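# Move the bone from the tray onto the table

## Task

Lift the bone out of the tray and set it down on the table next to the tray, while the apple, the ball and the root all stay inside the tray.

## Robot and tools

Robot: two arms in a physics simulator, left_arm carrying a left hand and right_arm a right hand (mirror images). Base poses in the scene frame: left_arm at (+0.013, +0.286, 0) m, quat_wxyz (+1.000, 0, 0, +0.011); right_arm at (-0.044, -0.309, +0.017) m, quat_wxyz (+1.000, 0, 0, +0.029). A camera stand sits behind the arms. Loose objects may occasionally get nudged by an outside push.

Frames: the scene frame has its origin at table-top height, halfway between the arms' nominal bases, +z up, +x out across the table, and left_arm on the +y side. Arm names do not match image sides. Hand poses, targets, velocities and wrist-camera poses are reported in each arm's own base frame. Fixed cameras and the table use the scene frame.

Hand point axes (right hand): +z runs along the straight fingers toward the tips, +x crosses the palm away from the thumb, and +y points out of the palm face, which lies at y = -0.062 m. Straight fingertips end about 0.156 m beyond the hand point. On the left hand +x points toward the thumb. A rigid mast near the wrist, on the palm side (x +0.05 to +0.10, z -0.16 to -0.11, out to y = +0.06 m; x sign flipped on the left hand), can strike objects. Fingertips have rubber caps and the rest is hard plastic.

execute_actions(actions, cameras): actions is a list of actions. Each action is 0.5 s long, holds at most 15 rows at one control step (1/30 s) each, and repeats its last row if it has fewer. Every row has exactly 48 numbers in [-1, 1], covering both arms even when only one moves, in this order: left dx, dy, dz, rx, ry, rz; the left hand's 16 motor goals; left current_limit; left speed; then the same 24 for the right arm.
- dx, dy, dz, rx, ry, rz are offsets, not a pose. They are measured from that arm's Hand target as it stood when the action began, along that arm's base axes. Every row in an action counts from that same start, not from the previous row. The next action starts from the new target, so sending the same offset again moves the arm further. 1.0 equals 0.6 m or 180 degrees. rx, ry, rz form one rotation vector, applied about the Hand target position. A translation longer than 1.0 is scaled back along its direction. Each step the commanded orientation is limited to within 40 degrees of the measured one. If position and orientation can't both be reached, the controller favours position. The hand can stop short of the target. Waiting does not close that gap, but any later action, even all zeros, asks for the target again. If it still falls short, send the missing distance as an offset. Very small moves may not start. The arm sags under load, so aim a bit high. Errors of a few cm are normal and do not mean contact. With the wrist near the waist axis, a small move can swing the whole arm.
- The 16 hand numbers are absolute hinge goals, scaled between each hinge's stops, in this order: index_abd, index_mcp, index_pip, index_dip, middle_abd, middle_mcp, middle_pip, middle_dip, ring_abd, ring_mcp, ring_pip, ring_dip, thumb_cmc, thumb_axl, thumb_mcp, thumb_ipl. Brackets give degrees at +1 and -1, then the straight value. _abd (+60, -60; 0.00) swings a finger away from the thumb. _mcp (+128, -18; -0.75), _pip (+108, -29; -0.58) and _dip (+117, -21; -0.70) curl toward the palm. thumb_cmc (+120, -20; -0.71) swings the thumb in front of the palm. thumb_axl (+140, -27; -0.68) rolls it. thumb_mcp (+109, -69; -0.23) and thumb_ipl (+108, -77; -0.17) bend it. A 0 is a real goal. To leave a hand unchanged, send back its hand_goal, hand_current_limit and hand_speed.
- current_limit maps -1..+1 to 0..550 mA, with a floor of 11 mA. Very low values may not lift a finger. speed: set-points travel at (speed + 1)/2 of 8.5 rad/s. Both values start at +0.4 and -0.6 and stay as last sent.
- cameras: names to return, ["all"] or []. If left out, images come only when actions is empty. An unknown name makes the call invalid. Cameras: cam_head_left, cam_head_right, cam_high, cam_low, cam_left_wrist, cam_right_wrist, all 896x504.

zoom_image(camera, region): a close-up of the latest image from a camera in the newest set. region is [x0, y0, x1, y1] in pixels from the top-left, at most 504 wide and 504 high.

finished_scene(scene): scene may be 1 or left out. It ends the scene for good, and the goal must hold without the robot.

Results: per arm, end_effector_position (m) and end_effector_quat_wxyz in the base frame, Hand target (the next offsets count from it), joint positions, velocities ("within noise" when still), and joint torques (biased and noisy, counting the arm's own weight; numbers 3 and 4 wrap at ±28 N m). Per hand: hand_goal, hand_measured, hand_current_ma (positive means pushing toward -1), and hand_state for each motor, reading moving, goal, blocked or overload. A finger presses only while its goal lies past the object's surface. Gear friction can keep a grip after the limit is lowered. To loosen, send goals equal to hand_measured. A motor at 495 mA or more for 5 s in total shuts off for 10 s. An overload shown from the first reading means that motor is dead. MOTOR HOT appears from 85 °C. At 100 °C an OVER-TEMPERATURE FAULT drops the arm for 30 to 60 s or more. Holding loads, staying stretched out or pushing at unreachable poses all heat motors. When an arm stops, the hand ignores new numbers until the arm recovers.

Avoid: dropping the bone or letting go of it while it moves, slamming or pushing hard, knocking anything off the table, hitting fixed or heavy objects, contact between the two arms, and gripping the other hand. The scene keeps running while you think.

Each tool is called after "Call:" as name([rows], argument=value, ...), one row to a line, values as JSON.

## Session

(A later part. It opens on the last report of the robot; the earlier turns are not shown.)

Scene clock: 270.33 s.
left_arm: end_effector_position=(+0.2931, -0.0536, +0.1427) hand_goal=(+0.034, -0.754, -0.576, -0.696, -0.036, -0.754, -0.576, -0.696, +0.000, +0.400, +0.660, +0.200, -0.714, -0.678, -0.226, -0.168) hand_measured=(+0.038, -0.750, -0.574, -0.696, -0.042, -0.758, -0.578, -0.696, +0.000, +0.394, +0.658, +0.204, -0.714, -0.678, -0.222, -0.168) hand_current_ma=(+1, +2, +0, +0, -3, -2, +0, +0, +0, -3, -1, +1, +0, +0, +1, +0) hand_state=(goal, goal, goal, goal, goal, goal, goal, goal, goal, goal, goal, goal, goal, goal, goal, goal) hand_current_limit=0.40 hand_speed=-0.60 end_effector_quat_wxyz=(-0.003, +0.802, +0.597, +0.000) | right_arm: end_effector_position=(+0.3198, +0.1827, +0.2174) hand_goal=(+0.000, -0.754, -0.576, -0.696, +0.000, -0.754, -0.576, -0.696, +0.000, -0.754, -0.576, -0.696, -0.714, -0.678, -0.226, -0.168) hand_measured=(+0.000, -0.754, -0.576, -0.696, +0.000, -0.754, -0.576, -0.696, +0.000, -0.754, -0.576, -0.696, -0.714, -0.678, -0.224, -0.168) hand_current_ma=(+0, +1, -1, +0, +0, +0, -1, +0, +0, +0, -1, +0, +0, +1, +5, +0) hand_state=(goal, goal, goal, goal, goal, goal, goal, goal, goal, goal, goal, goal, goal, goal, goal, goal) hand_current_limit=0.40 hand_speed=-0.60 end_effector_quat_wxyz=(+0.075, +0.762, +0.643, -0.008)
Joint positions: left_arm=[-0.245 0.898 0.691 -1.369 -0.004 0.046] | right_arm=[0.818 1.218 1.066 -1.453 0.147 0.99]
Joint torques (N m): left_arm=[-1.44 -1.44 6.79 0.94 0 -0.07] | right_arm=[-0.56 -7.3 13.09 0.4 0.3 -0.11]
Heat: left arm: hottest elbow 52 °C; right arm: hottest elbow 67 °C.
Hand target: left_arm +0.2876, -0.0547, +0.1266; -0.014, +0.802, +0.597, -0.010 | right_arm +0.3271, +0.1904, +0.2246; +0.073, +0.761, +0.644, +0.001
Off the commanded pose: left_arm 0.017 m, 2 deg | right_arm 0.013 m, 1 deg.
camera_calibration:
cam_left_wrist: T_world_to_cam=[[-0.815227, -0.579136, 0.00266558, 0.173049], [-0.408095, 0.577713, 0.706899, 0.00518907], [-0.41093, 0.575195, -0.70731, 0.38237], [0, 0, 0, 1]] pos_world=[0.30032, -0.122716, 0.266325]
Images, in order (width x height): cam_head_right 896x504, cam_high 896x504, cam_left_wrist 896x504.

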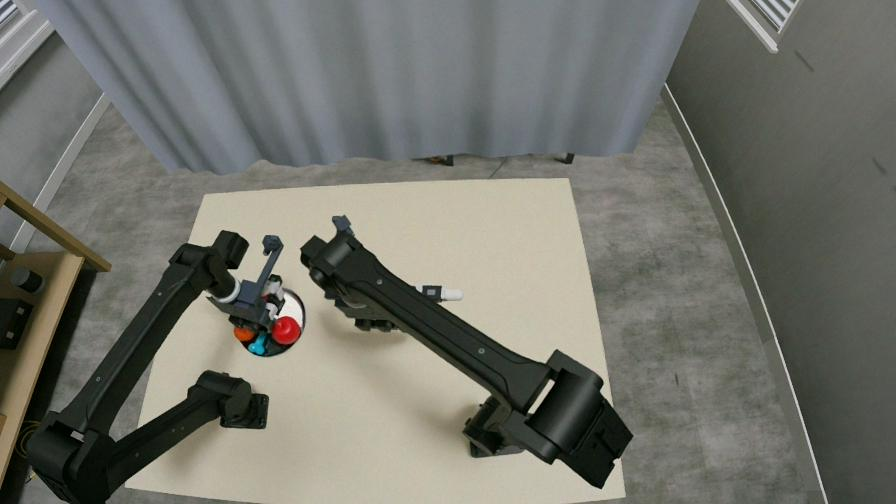

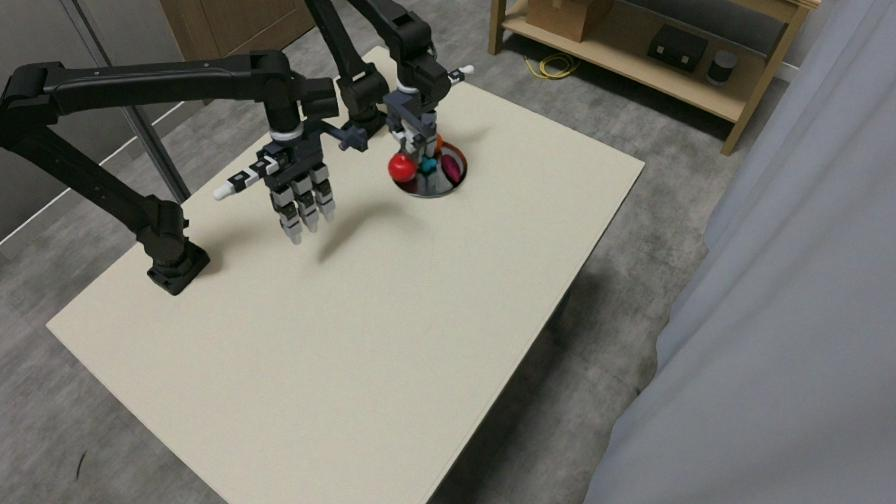

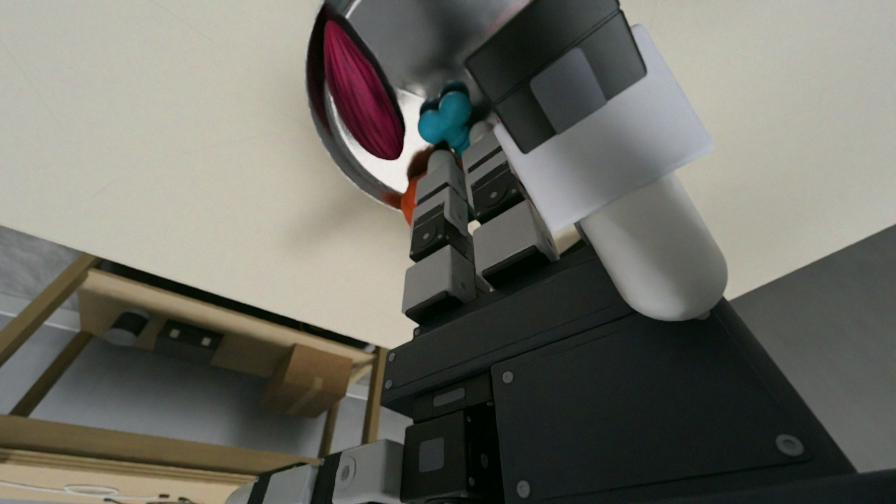

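Call:
execute_actions([
  [[0.02,0,0.055,0,-0.0188,0,0.035,-0.754,-0.576,-0.696,-0.035,-0.754,-0.576,-0.696,0,0.4,0.66,0.2,-0.714,-0.678,-0.226,-0.168,0.4,-0.6,0,0,0,0,0,0,0,-0.754,-0.576,-0.696,0,-0.754,-0.576,-0.696,0,-0.754,-0.576,-0.696,-0.714,-0.678,-0.226,-0.168,0.4,-0.6]],
], cameras=["cam_head_right","cam_high","cam_left_wrist"])

Call:
zoom_image(camera="cam_high", region=[380, 100, 490, 220])

Call:
zoom_image(camera="cam_left_wrist", region=[340, 20, 560, 220])

Scene clock: 283.47 s.
left_arm: end_effector_position=(+0.2927, -0.0525, +0.1433) hand_goal=(+0.034, -0.754, -0.576, -0.696, -0.036, -0.754, -0.576, -0.696, +0.000, +0.400, +0.660, +0.200, -0.714, -0.678, -0.226, -0.168) hand_measured=(+0.038, -0.748, -0.574, -0.696, -0.036, -0.756, -0.578, -0.696, +0.000, +0.394, +0.658, +0.204, -0.714, -0.678, -0.222, -0.168) hand_current_ma=(+1, +3, +0, +0, +0, +0, +0, +0, +0, -3, -1, +1, +0, +0, +1, +0) hand_state=(goal, goal, goal, goal, goal, goal, goal, goal, goal, goal, goal, goal, goal, goal, goal, goal) hand_current_limit=0.40 hand_speed=-0.60 end_effector_quat_wxyz=(-0.005, +0.802, +0.597, +0.002) | right_arm: end_effector_position=(+0.3198, +0.1827, +0.2174) hand_goal=(+0.000, -0.754, -0.576, -0.696, +0.000, -0.754, -0.576, -0.696, +0.000, -0.754, -0.576, -0.696, -0.714, -0.678, -0.226, -0.168) hand_measured=(+0.000, -0.754, -0.576, -0.696, +0.000, -0.754, -0.576, -0.696, +0.000, -0.754, -0.576, -0.696, -0.714, -0.678, -0.224, -0.168) hand_current_ma=(+0, +1, -1, +0, +0, +0, -1, +0, +0, +0, -1, +0, +0, +1, +5, +0) hand_state=(goal, goal, goal, goal, goal, goal, goal, goal, goal, goal, goal, goal, goal, goal, goal, goal) hand_current_limit=0.40 hand_speed=-0.60 end_effector_quat_wxyz=(+0.075, +0.762, +0.643, -0.008)
Joint positions: left_arm=[-0.245 0.896 0.691 -1.372 -0.01 0.046] | right_arm=[0.818 1.218 1.066 -1.453 0.147 0.99]
Joint torques (N m): left_arm=[-1.44 -3.14 11.12 -0.02 -0.36 -0.04] | right_arm=[-0.5 -7.36 13.09 0.4 0.3 -0.11]
Heat: left arm: hottest elbow 51 °C; right arm: hottest elbow 67 °C.
Hand target: left_arm +0.2997, -0.0546, +0.1596; +0.003, +0.802, +0.597, +0.013 | right_arm +0.3271, +0.1904, +0.2246; +0.073, +0.761, +0.644, +0.001
Off the commanded pose: left_arm 0.018 m, 2 deg | right_arm 0.013 m, 1 deg.
camera_calibration:
cam_left_wrist: T_world_to_cam=[[-0.81523, -0.579135, -0.00145881, 0.17396], [-0.408783, 0.573643, 0.70981, 0.00355678], [-0.410239, 0.579255, -0.704392, 0.381596], [0, 0, 0, 1]] pos_world=[0.299816, -0.122335, 0.266522]
Images, in order (width x height): cam_head_right 896x504, cam_high 896x504, cam_left_wrist 896x504.

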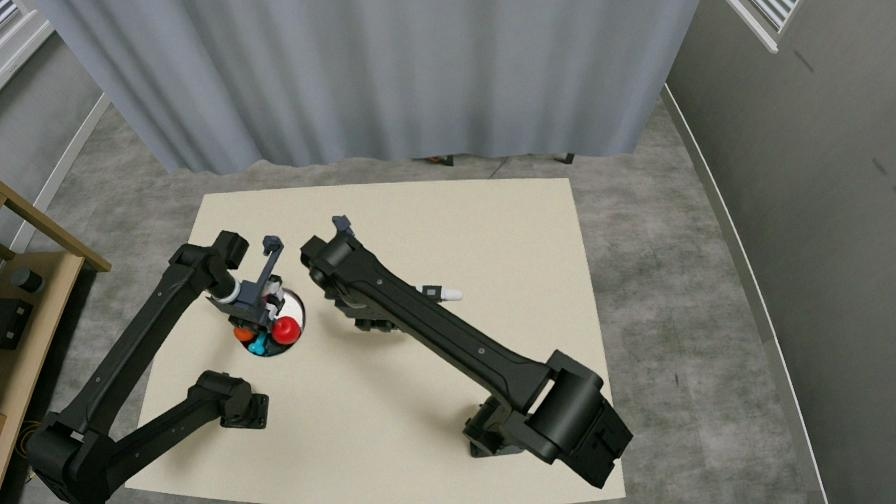

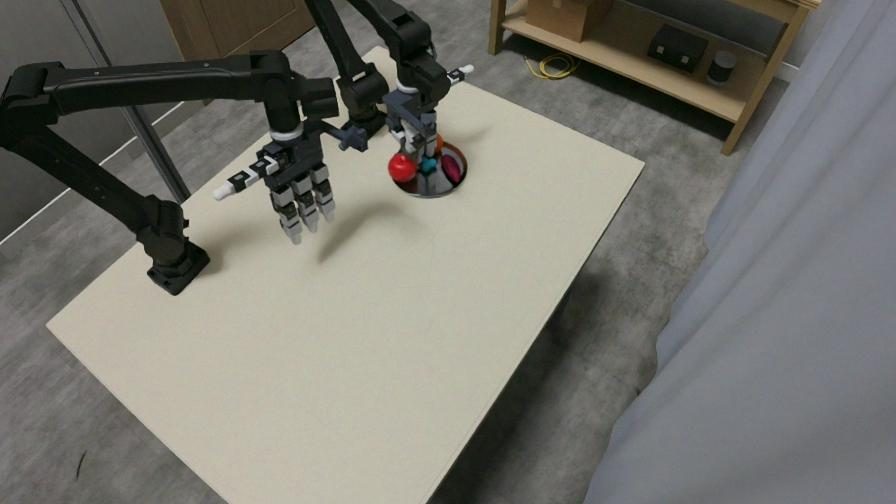

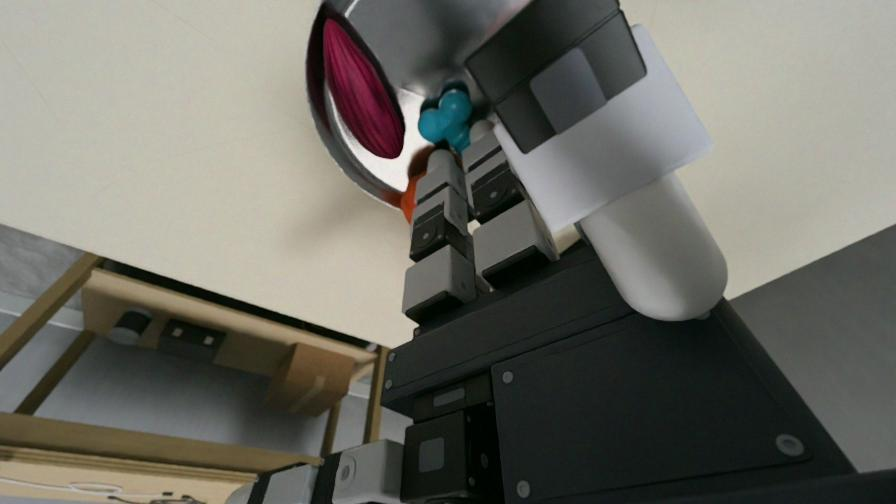

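Scaled by 4.200 from the camera's 896x504 image, which has a finer 1280x720 frame.

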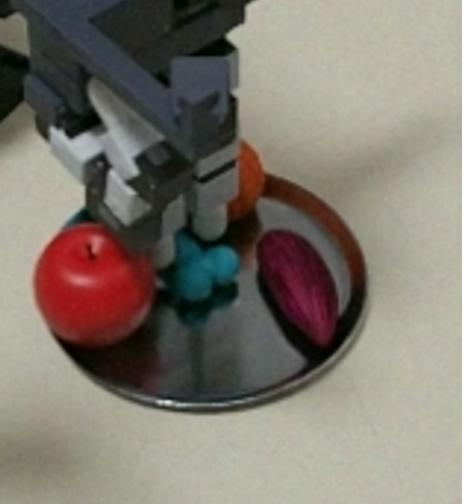

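Scaled by 2.291 from the camera's 896x504 image, which has a finer 1280x720 frame.

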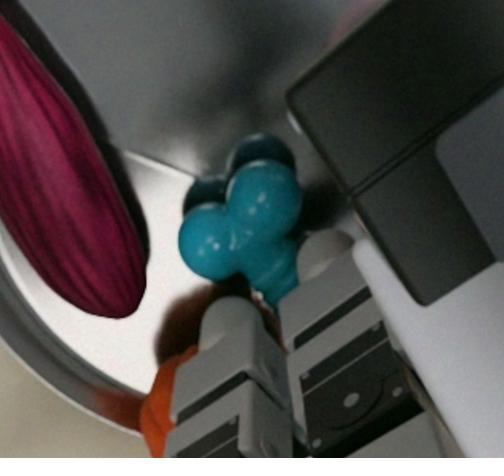

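Call:
execute_actions([
  [[0,0,0.005,0,0,0,0.4,-0.754,-0.576,-0.696,-0.4,-0.754,-0.576,-0.696,0,0.4,0.66,0.2,-0.714,-0.678,-0.226,-0.168,0.6,-0.8,0,0,0,0,0,0,0,-0.754,-0.576,-0.696,0,-0.754,-0.576,-0.696,0,-0.754,-0.576,-0.696,-0.714,-0.678,-0.226,-0.168,0.4,-0.6]],
], cameras=["cam_left_wrist","cam_high","cam_low"])

Call:
zoom_image(camera="cam_left_wrist", region=[340, 20, 560, 220])

Call:
zoom_image(camera="cam_low", region=[310, 200, 390, 270])

Scene clock: 286.37 s.
left_arm: end_effector_position=(+0.2910, -0.0515, +0.1428) hand_goal=(+0.400, -0.754, -0.576, -0.696, -0.400, -0.754, -0.576, -0.696, +0.000, +0.400, +0.660, +0.200, -0.714, -0.678, -0.226, -0.168) hand_measured=(+0.072, -0.748, -0.574, -0.696, -0.086, -0.748, -0.574, -0.696, +0.000, +0.394, +0.658, +0.204, -0.714, -0.678, -0.222, -0.168) hand_current_ma=(-440, +3, +1, +0, +440, +2, +0, +0, +0, -3, -1, +1, +0, +0, +1, +0) hand_state=(blocked, goal, goal, goal, blocked, goal, goal, goal, goal, goal, goal, goal, goal, goal, goal, goal) hand_current_limit=0.60 hand_speed=-0.80 end_effector_quat_wxyz=(-0.009, +0.802, +0.597, +0.001) | right_arm: end_effector_position=(+0.3198, +0.1827, +0.2174) hand_goal=(+0.000, -0.754, -0.576, -0.696, +0.000, -0.754, -0.576, -0.696, +0.000, -0.754, -0.576, -0.696, -0.714, -0.678, -0.226, -0.168) hand_measured=(+0.000, -0.754, -0.576, -0.696, +0.000, -0.754, -0.576, -0.696, +0.000, -0.754, -0.576, -0.696, -0.714, -0.678, -0.224, -0.168) hand_current_ma=(+0, +1, -1, +0, +0, +0, -1, +0, +0, +0, -1, +0, +0, +1, +5, +0) hand_state=(goal, goal, goal, goal, goal, goal, goal, goal, goal, goal, goal, goal, goal, goal, goal, goal) hand_current_limit=0.40 hand_speed=-0.60 end_effector_quat_wxyz=(+0.075, +0.762, +0.643, -0.008)
Joint positions: left_arm=[-0.245 0.895 0.691 -1.38 -0.013 0.046] | right_arm=[0.818 1.218 1.066 -1.453 0.147 0.99]
Joint torques (N m): left_arm=[-1.32 -3.31 11.6 -0.1 -0.23 -0.04] | right_arm=[-0.5 -7.3 13.09 0.4 0.3 -0.11]
Heat: left arm: hottest elbow 51 °C; right arm: hottest elbow 67 °C.
Hand target: left_arm +0.2996, -0.0546, +0.1627; +0.004, +0.802, +0.597, +0.013 | right_arm +0.3271, +0.1904, +0.2246; +0.073, +0.761, +0.644, +0.001
Off the commanded pose: left_arm 0.022 m, 2 deg | right_arm 0.013 m, 1 deg.
camera_calibration:
cam_left_wrist: T_world_to_cam=[[-0.815236, -0.579128, 0.000911309, 0.172756], [-0.404355, 0.570334, 0.714993, 0.000483716], [-0.414593, 0.58252, -0.699131, 0.380626], [0, 0, 0, 1]] pos_world=[0.298837, -0.121951, 0.265604]
Images, in order (width x height): cam_high 896x504, cam_low 896x504, cam_left_wrist 896x504.

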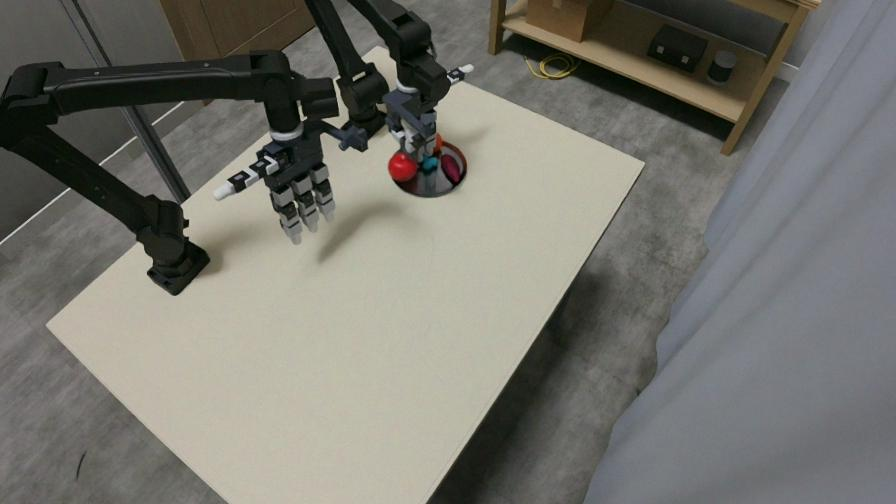

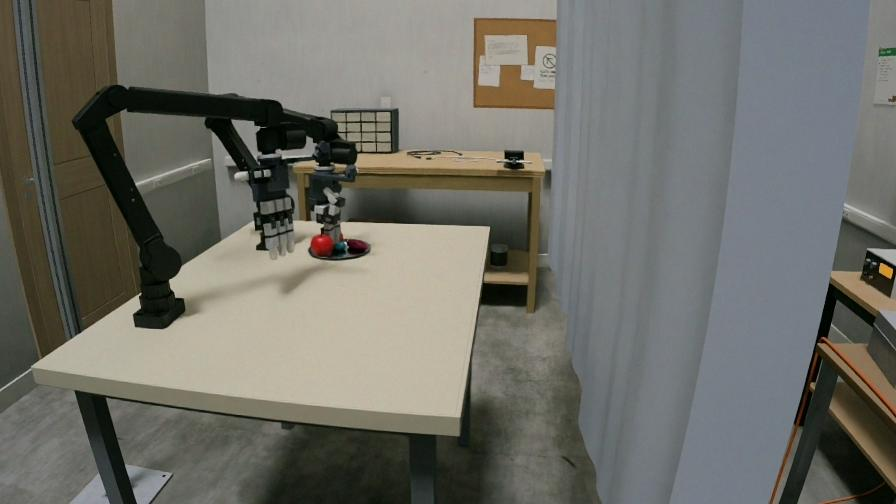

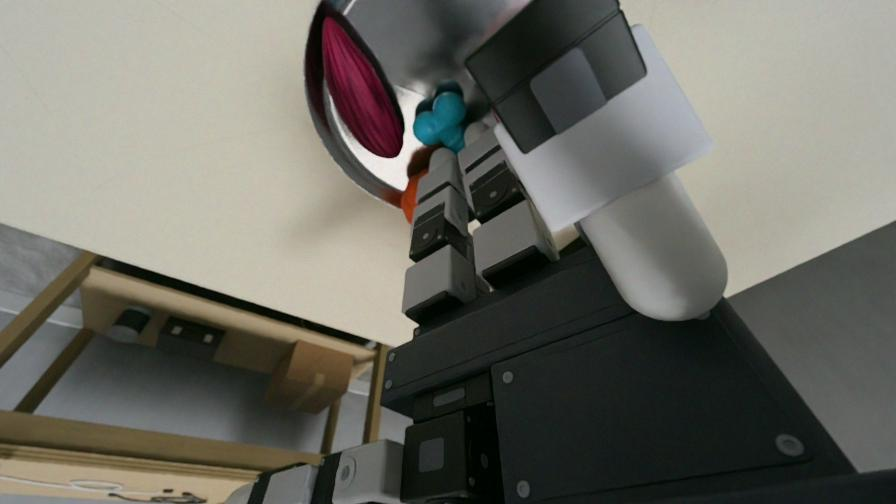

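Scaled by 2.291 from the camera's 896x504 image, which has a finer 1280x720 frame.

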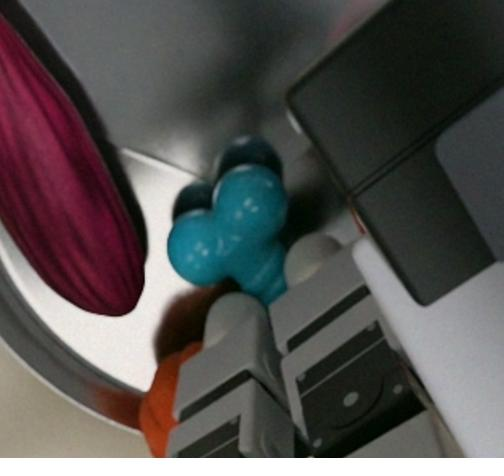

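Scaled by 6.300 from the camera's 896x504 image, which has a finer 1280x720 frame.

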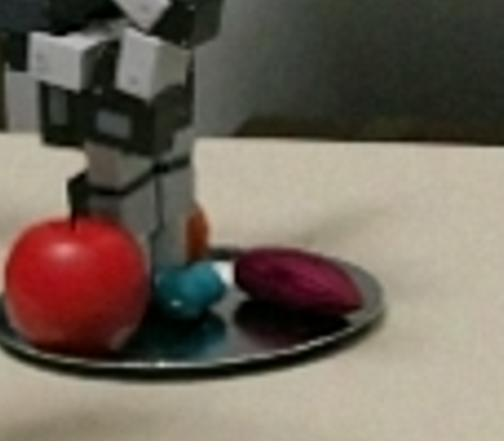

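Call:
execute_actions([
  [[0.008,0,0.012,0,0,0,0.4,-0.754,-0.576,-0.696,-0.4,-0.754,-0.576,-0.696,0,0.4,0.66,0.2,-0.714,-0.678,-0.226,-0.168,0.6,-0.8,0,0,0,0,0,0,0,-0.754,-0.576,-0.696,0,-0.754,-0.576,-0.696,0,-0.754,-0.576,-0.696,-0.714,-0.678,-0.226,-0.168,0.4,-0.6]],
  [[0.004,0,0.015,0,0,0,0.4,-0.754,-0.576,-0.696,-0.4,-0.754,-0.576,-0.696,0,0.4,0.66,0.2,-0.714,-0.678,-0.226,-0.168,0.6,-0.8,0,0,0,0,0,0,0,-0.754,-0.576,-0.696,0,-0.754,-0.576,-0.696,0,-0.754,-0.576,-0.696,-0.714,-0.678,-0.226,-0.168,0.4,-0.6]],
], cameras=["cam_left_wrist","cam_high","cam_low","cam_head_right"])

Call:
zoom_image(camera="cam_left_wrist", region=[340, 20, 560, 220])

Call:
zoom_image(camera="cam_high", region=[380, 100, 490, 220])

Call:
zoom_image(camera="cam_low", region=[310, 200, 390, 270])

Scene clock: 293.87 s.
left_arm: end_effector_position=(+0.2920, -0.0516, +0.1551) hand_goal=(+0.400, -0.754, -0.576, -0.696, -0.400, -0.754, -0.576, -0.696, +0.000, +0.400, +0.660, +0.200, -0.714, -0.678, -0.226, -0.168) hand_measured=(+0.092, -0.748, -0.574, -0.696, -0.116, -0.748, -0.574, -0.696, +0.000, +0.394, +0.658, +0.204, -0.714, -0.678, -0.222, -0.168) hand_current_ma=(-440, +3, +1, +0, +440, +3, +0, +0, +0, -3, -1, +1, +0, +0, +1, +0) hand_state=(blocked, goal, goal, goal, blocked, goal, goal, goal, goal, goal, goal, goal, goal, goal, goal, goal) hand_current_limit=0.60 hand_speed=-0.80 end_effector_quat_wxyz=(-0.011, +0.802, +0.597, -0.001) | right_arm: end_effector_position=(+0.3198, +0.1827, +0.2174) hand_goal=(+0.000, -0.754, -0.576, -0.696, +0.000, -0.754, -0.576, -0.696, +0.000, -0.754, -0.576, -0.696, -0.714, -0.678, -0.226, -0.168) hand_measured=(+0.000, -0.754, -0.576, -0.696, +0.000, -0.754, -0.576, -0.696, +0.000, -0.754, -0.576, -0.696, -0.714, -0.678, -0.224, -0.168) hand_current_ma=(+0, +1, -1, +0, +0, +0, -1, +0, +0, +0, -1, +0, +0, +1, +5, +0) hand_state=(goal, goal, goal, goal, goal, goal, goal, goal, goal, goal, goal, goal, goal, goal, goal, goal) hand_current_limit=0.40 hand_speed=-0.60 end_effector_quat_wxyz=(+0.075, +0.762, +0.643, -0.008)
Joint positions: left_arm=[-0.245 0.895 0.725 -1.419 -0.014 0.046] | right_arm=[0.818 1.218 1.066 -1.453 0.147 0.99]
Joint torques (N m): left_arm=[-0.79 -2.37 12.79 0.14 -0.2 0.06] | right_arm=[-0.56 -7.36 13.08 0.4 0.3 -0.11]
Heat: left arm: hottest elbow 52 °C; right arm: hottest elbow 68 °C.
Hand target: left_arm +0.3068, -0.0547, +0.1788; +0.004, +0.802, +0.597, +0.013 | right_arm +0.3271, +0.1904, +0.2246; +0.073, +0.761, +0.644, +0.001
Off the commanded pose: left_arm 0.028 m, 2 deg | right_arm 0.013 m, 1 deg.
camera_calibration:
cam_left_wrist: T_world_to_cam=[[-0.815217, -0.579142, 0.00406373, 0.173002], [-0.400486, 0.568777, 0.718403, -0.0097], [-0.418369, 0.584027, -0.695615, 0.390338], [0, 0, 0, 1]] pos_world=[0.300455, -0.122258, 0.27779]
Images, in order (width x height): cam_head_right 896x504, cam_high 896x504, cam_low 896x504, cam_left_wrist 896x504.

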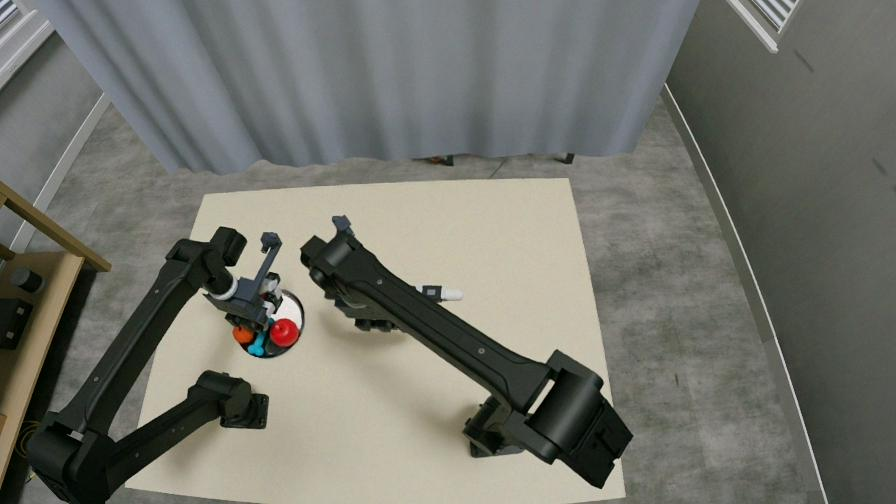

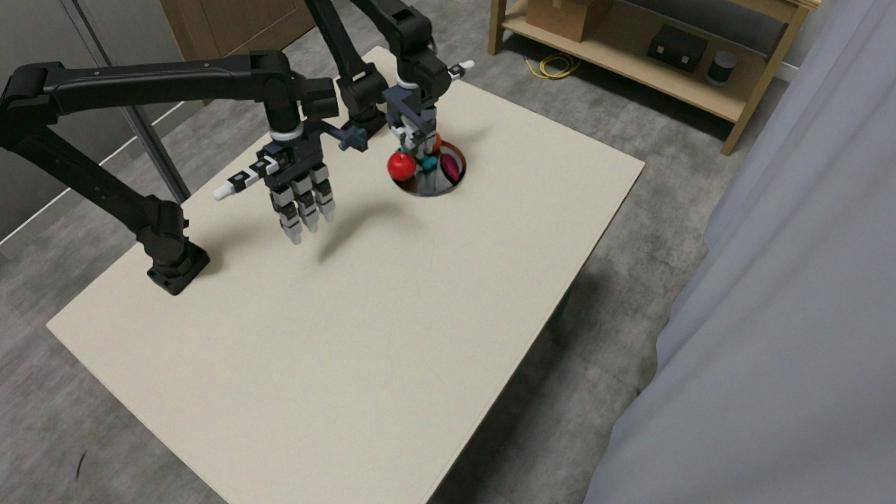

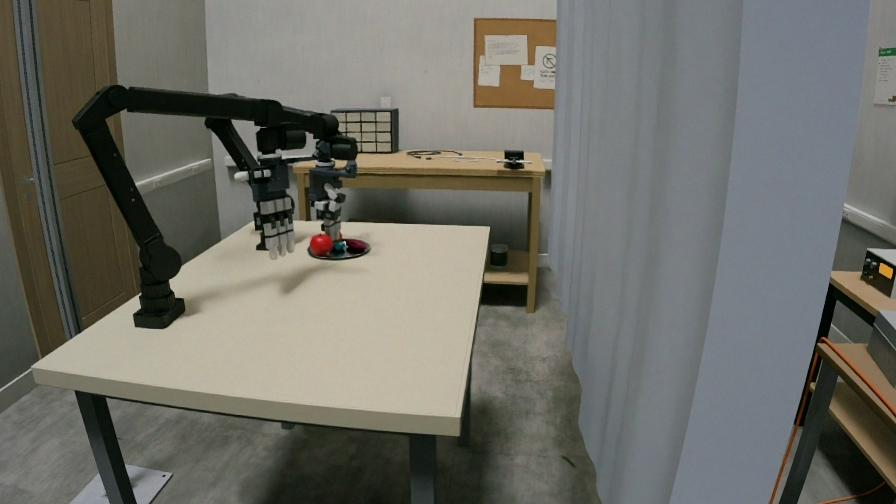

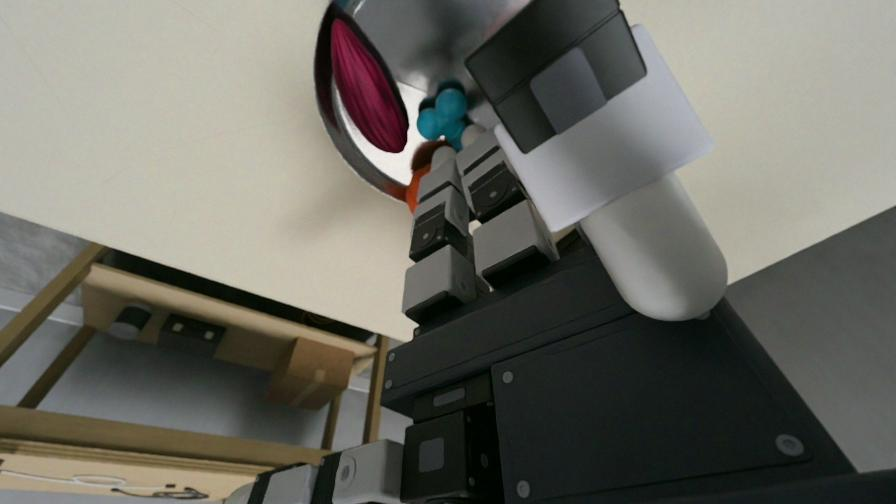

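Scaled by 2.291 from the camera's 896x504 image, which has a finer 1280x720 frame.

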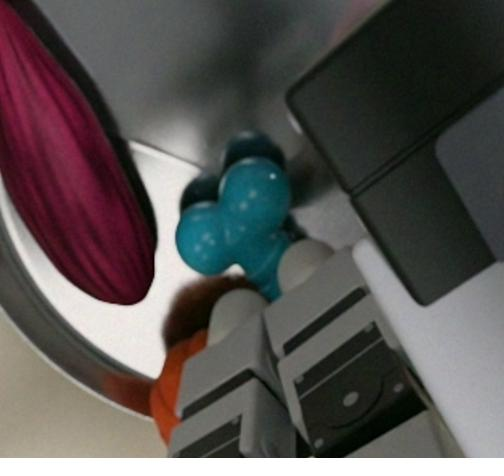

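Scaled by 4.200 from the camera's 896x504 image, which has a finer 1280x720 frame.

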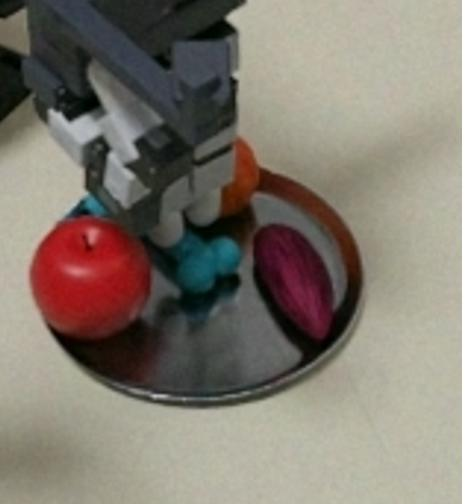

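Scaled by 6.300 from the camera's 896x504 image, which has a finer 1280x720 frame.

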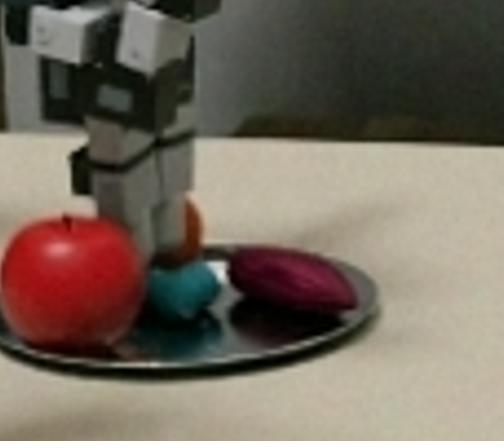

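Call:
zoom_image(camera="cam_high", region=[385, 135, 445, 180])

Call:
zoom_image(camera="cam_head_right", region=[225, 300, 305, 360])

Call:
zoom_image(camera="cam_low", region=[305, 225, 375, 265])

Call:
zoom_image(camera="cam_left_wrist", region=[400, 70, 510, 170])

Scaled by 8.400 from the camera's 896x504 image, which has a finer 1280x720 frame.

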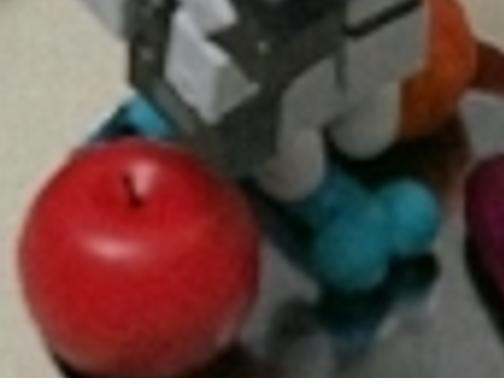

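Scaled by 6.300 from the camera's 896x504 image, which has a finer 1280x720 frame.

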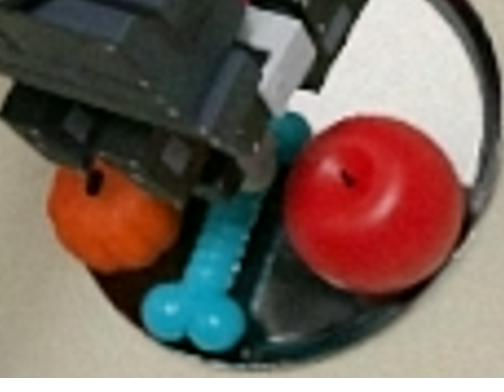

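Scaled by 7.200 from the camera's 896x504 image, which has a finer 1280x720 frame.

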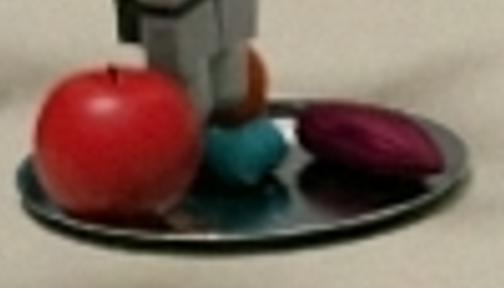

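Scaled by 4.582 from the camera's 896x504 image, which has a finer 1280x720 frame.

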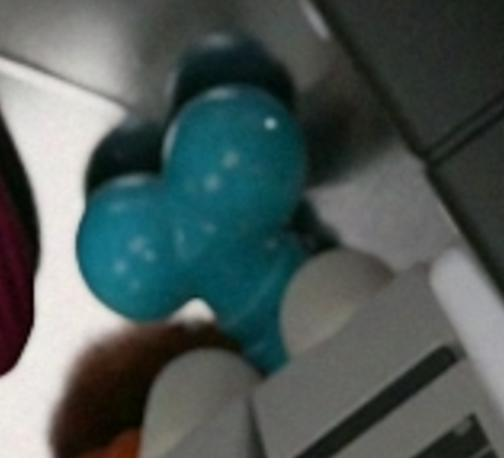

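Call:
execute_actions([
  [[-0.0375,0.0033,-0.0333,0,0.0127,0,0,-0.754,-0.576,-0.696,0,-0.754,-0.576,-0.696,0,0.4,0.66,0.2,-0.714,-0.678,-0.226,-0.168,0.5,-0.7,0,0,0,0,0,0,0,-0.754,-0.576,-0.696,0,-0.754,-0.576,-0.696,0,-0.754,-0.576,-0.696,-0.714,-0.678,-0.226,-0.168,0.4,-0.6]],
  [[0,0,-0.03,0,0,0,0,-0.754,-0.576,-0.696,0,-0.754,-0.576,-0.696,0,0.4,0.66,0.2,-0.714,-0.678,-0.226,-0.168,0.5,-0.7,0,0,0,0,0,0,0,-0.754,-0.576,-0.696,0,-0.754,-0.576,-0.696,0,-0.754,-0.576,-0.696,-0.714,-0.678,-0.226,-0.168,0.4,-0.6]],
], cameras=["cam_left_wrist","cam_high","cam_low","cam_head_right"])

Call:
zoom_image(camera="cam_left_wrist", region=[390, 60, 510, 170])

Call:
zoom_image(camera="cam_high", region=[385, 130, 465, 190])

Scene clock: 329.00 s.
left_arm: end_effector_position=(+0.2889, -0.0517, +0.1502) hand_goal=(+0.000, -0.754, -0.576, -0.696, +0.000, -0.754, -0.576, -0.696, +0.000, +0.400, +0.660, +0.200, -0.714, -0.678, -0.226, -0.168) hand_measured=(+0.006, -0.746, -0.572, -0.696, -0.008, -0.750, -0.574, -0.696, +0.000, +0.394, +0.658, +0.204, -0.714, -0.678, -0.222, -0.168) hand_current_ma=(+3, +4, +1, +0, -4, +2, +0, +0, +0, -3, -1, +1, +0, +0, +2, +0) hand_state=(goal, goal, goal, goal, goal, goal, goal, goal, goal, goal, goal, goal, goal, goal, goal, goal) hand_current_limit=0.50 hand_speed=-0.70 end_effector_quat_wxyz=(-0.005, +0.802, +0.597, +0.002) | right_arm: end_effector_position=(+0.3198, +0.1827, +0.2174) hand_goal=(+0.000, -0.754, -0.576, -0.696, +0.000, -0.754, -0.576, -0.696, +0.000, -0.754, -0.576, -0.696, -0.714, -0.678, -0.226, -0.168) hand_measured=(+0.000, -0.754, -0.576, -0.696, +0.000, -0.754, -0.576, -0.696, +0.000, -0.754, -0.576, -0.696, -0.714, -0.678, -0.224, -0.168) hand_current_ma=(+0, +1, -1, +0, +0, +0, -1, +0, +0, +0, -1, +0, +0, +1, +5, +0) hand_state=(goal, goal, goal, goal, goal, goal, goal, goal, goal, goal, goal, goal, goal, goal, goal, goal) hand_current_limit=0.40 hand_speed=-0.60 end_effector_quat_wxyz=(+0.075, +0.762, +0.643, -0.008)
Joint positions: left_arm=[-0.245 0.877 0.7 -1.398 -0.009 0.046] | right_arm=[0.818 1.218 1.066 -1.453 0.147 0.99]
Joint torques (N m): left_arm=[-1.38 -2.26 7.23 0.92 0.01 -0.04] | right_arm=[-0.56 -7.3 13.09 0.4 0.3 -0.11]
Heat: left arm: hottest elbow 60 °C; right arm: hottest elbow 68 °C.
Hand target: left_arm +0.2842, -0.0527, +0.1407; -0.008, +0.802, +0.597, -0.003 | right_arm +0.3271, +0.1904, +0.2246; +0.073, +0.761, +0.644, +0.001
Off the commanded pose: left_arm 0.011 m, 1 deg | right_arm 0.013 m, 1 deg.
camera_calibration:
cam_left_wrist: T_world_to_cam=[[-0.815227, -0.579138, -0.00169257, 0.171431], [-0.409494, 0.574355, 0.708824, -0.00301911], [-0.409535, 0.578546, -0.705383, 0.384323], [0, 0, 0, 1]] pos_world=[0.295913, -0.121332, 0.273525]
Images, in order (width x height): cam_head_right 896x504, cam_high 896x504, cam_low 896x504, cam_left_wrist 896x504.

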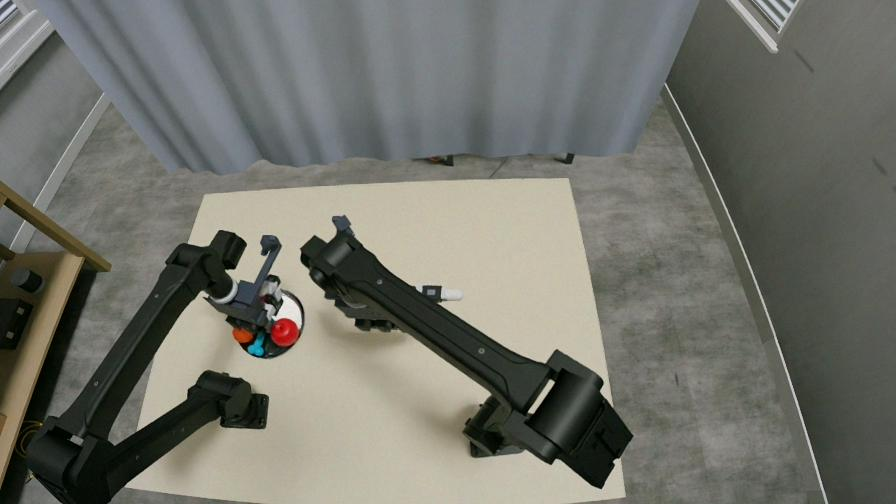

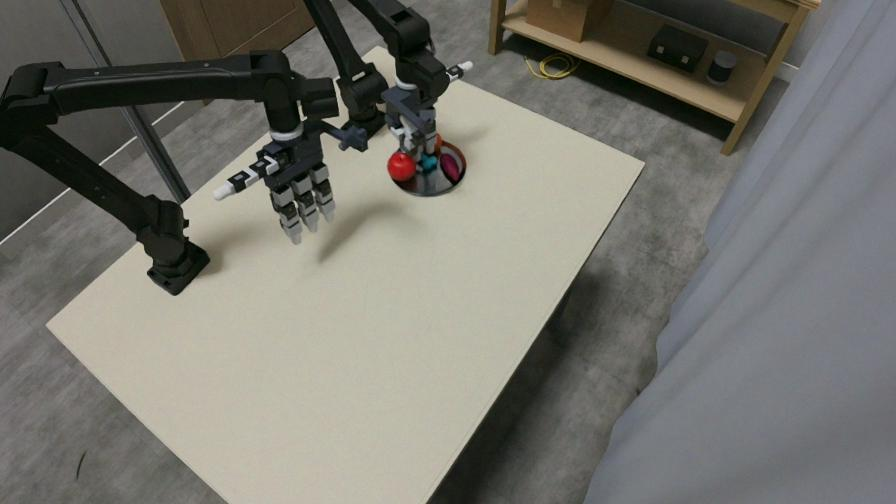

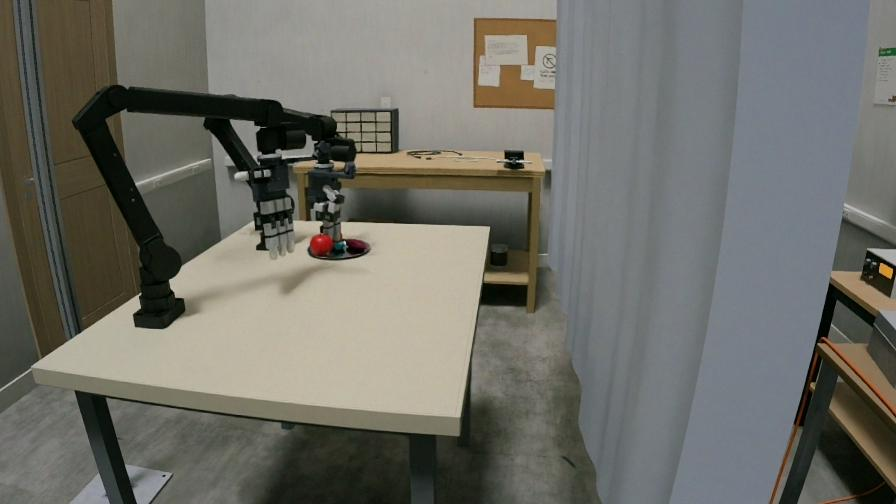

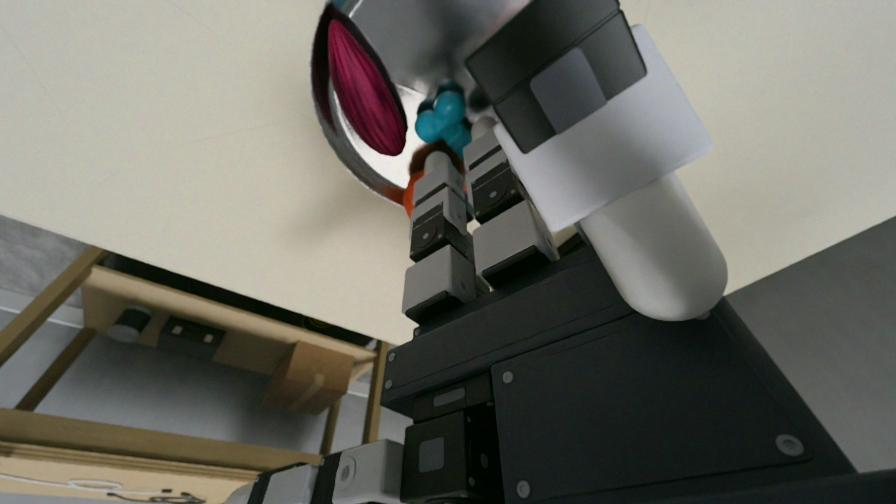

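Scaled by 4.200 from the camera's 896x504 image, which has a finer 1280x720 frame.

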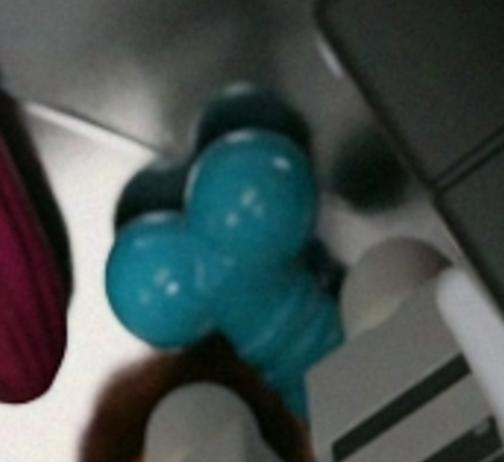

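Scaled by 6.300 from the camera's 896x504 image, which has a finer 1280x720 frame.

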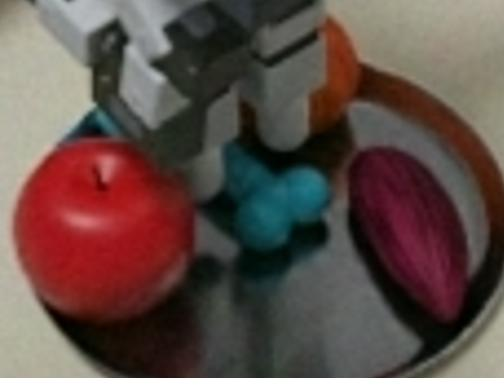

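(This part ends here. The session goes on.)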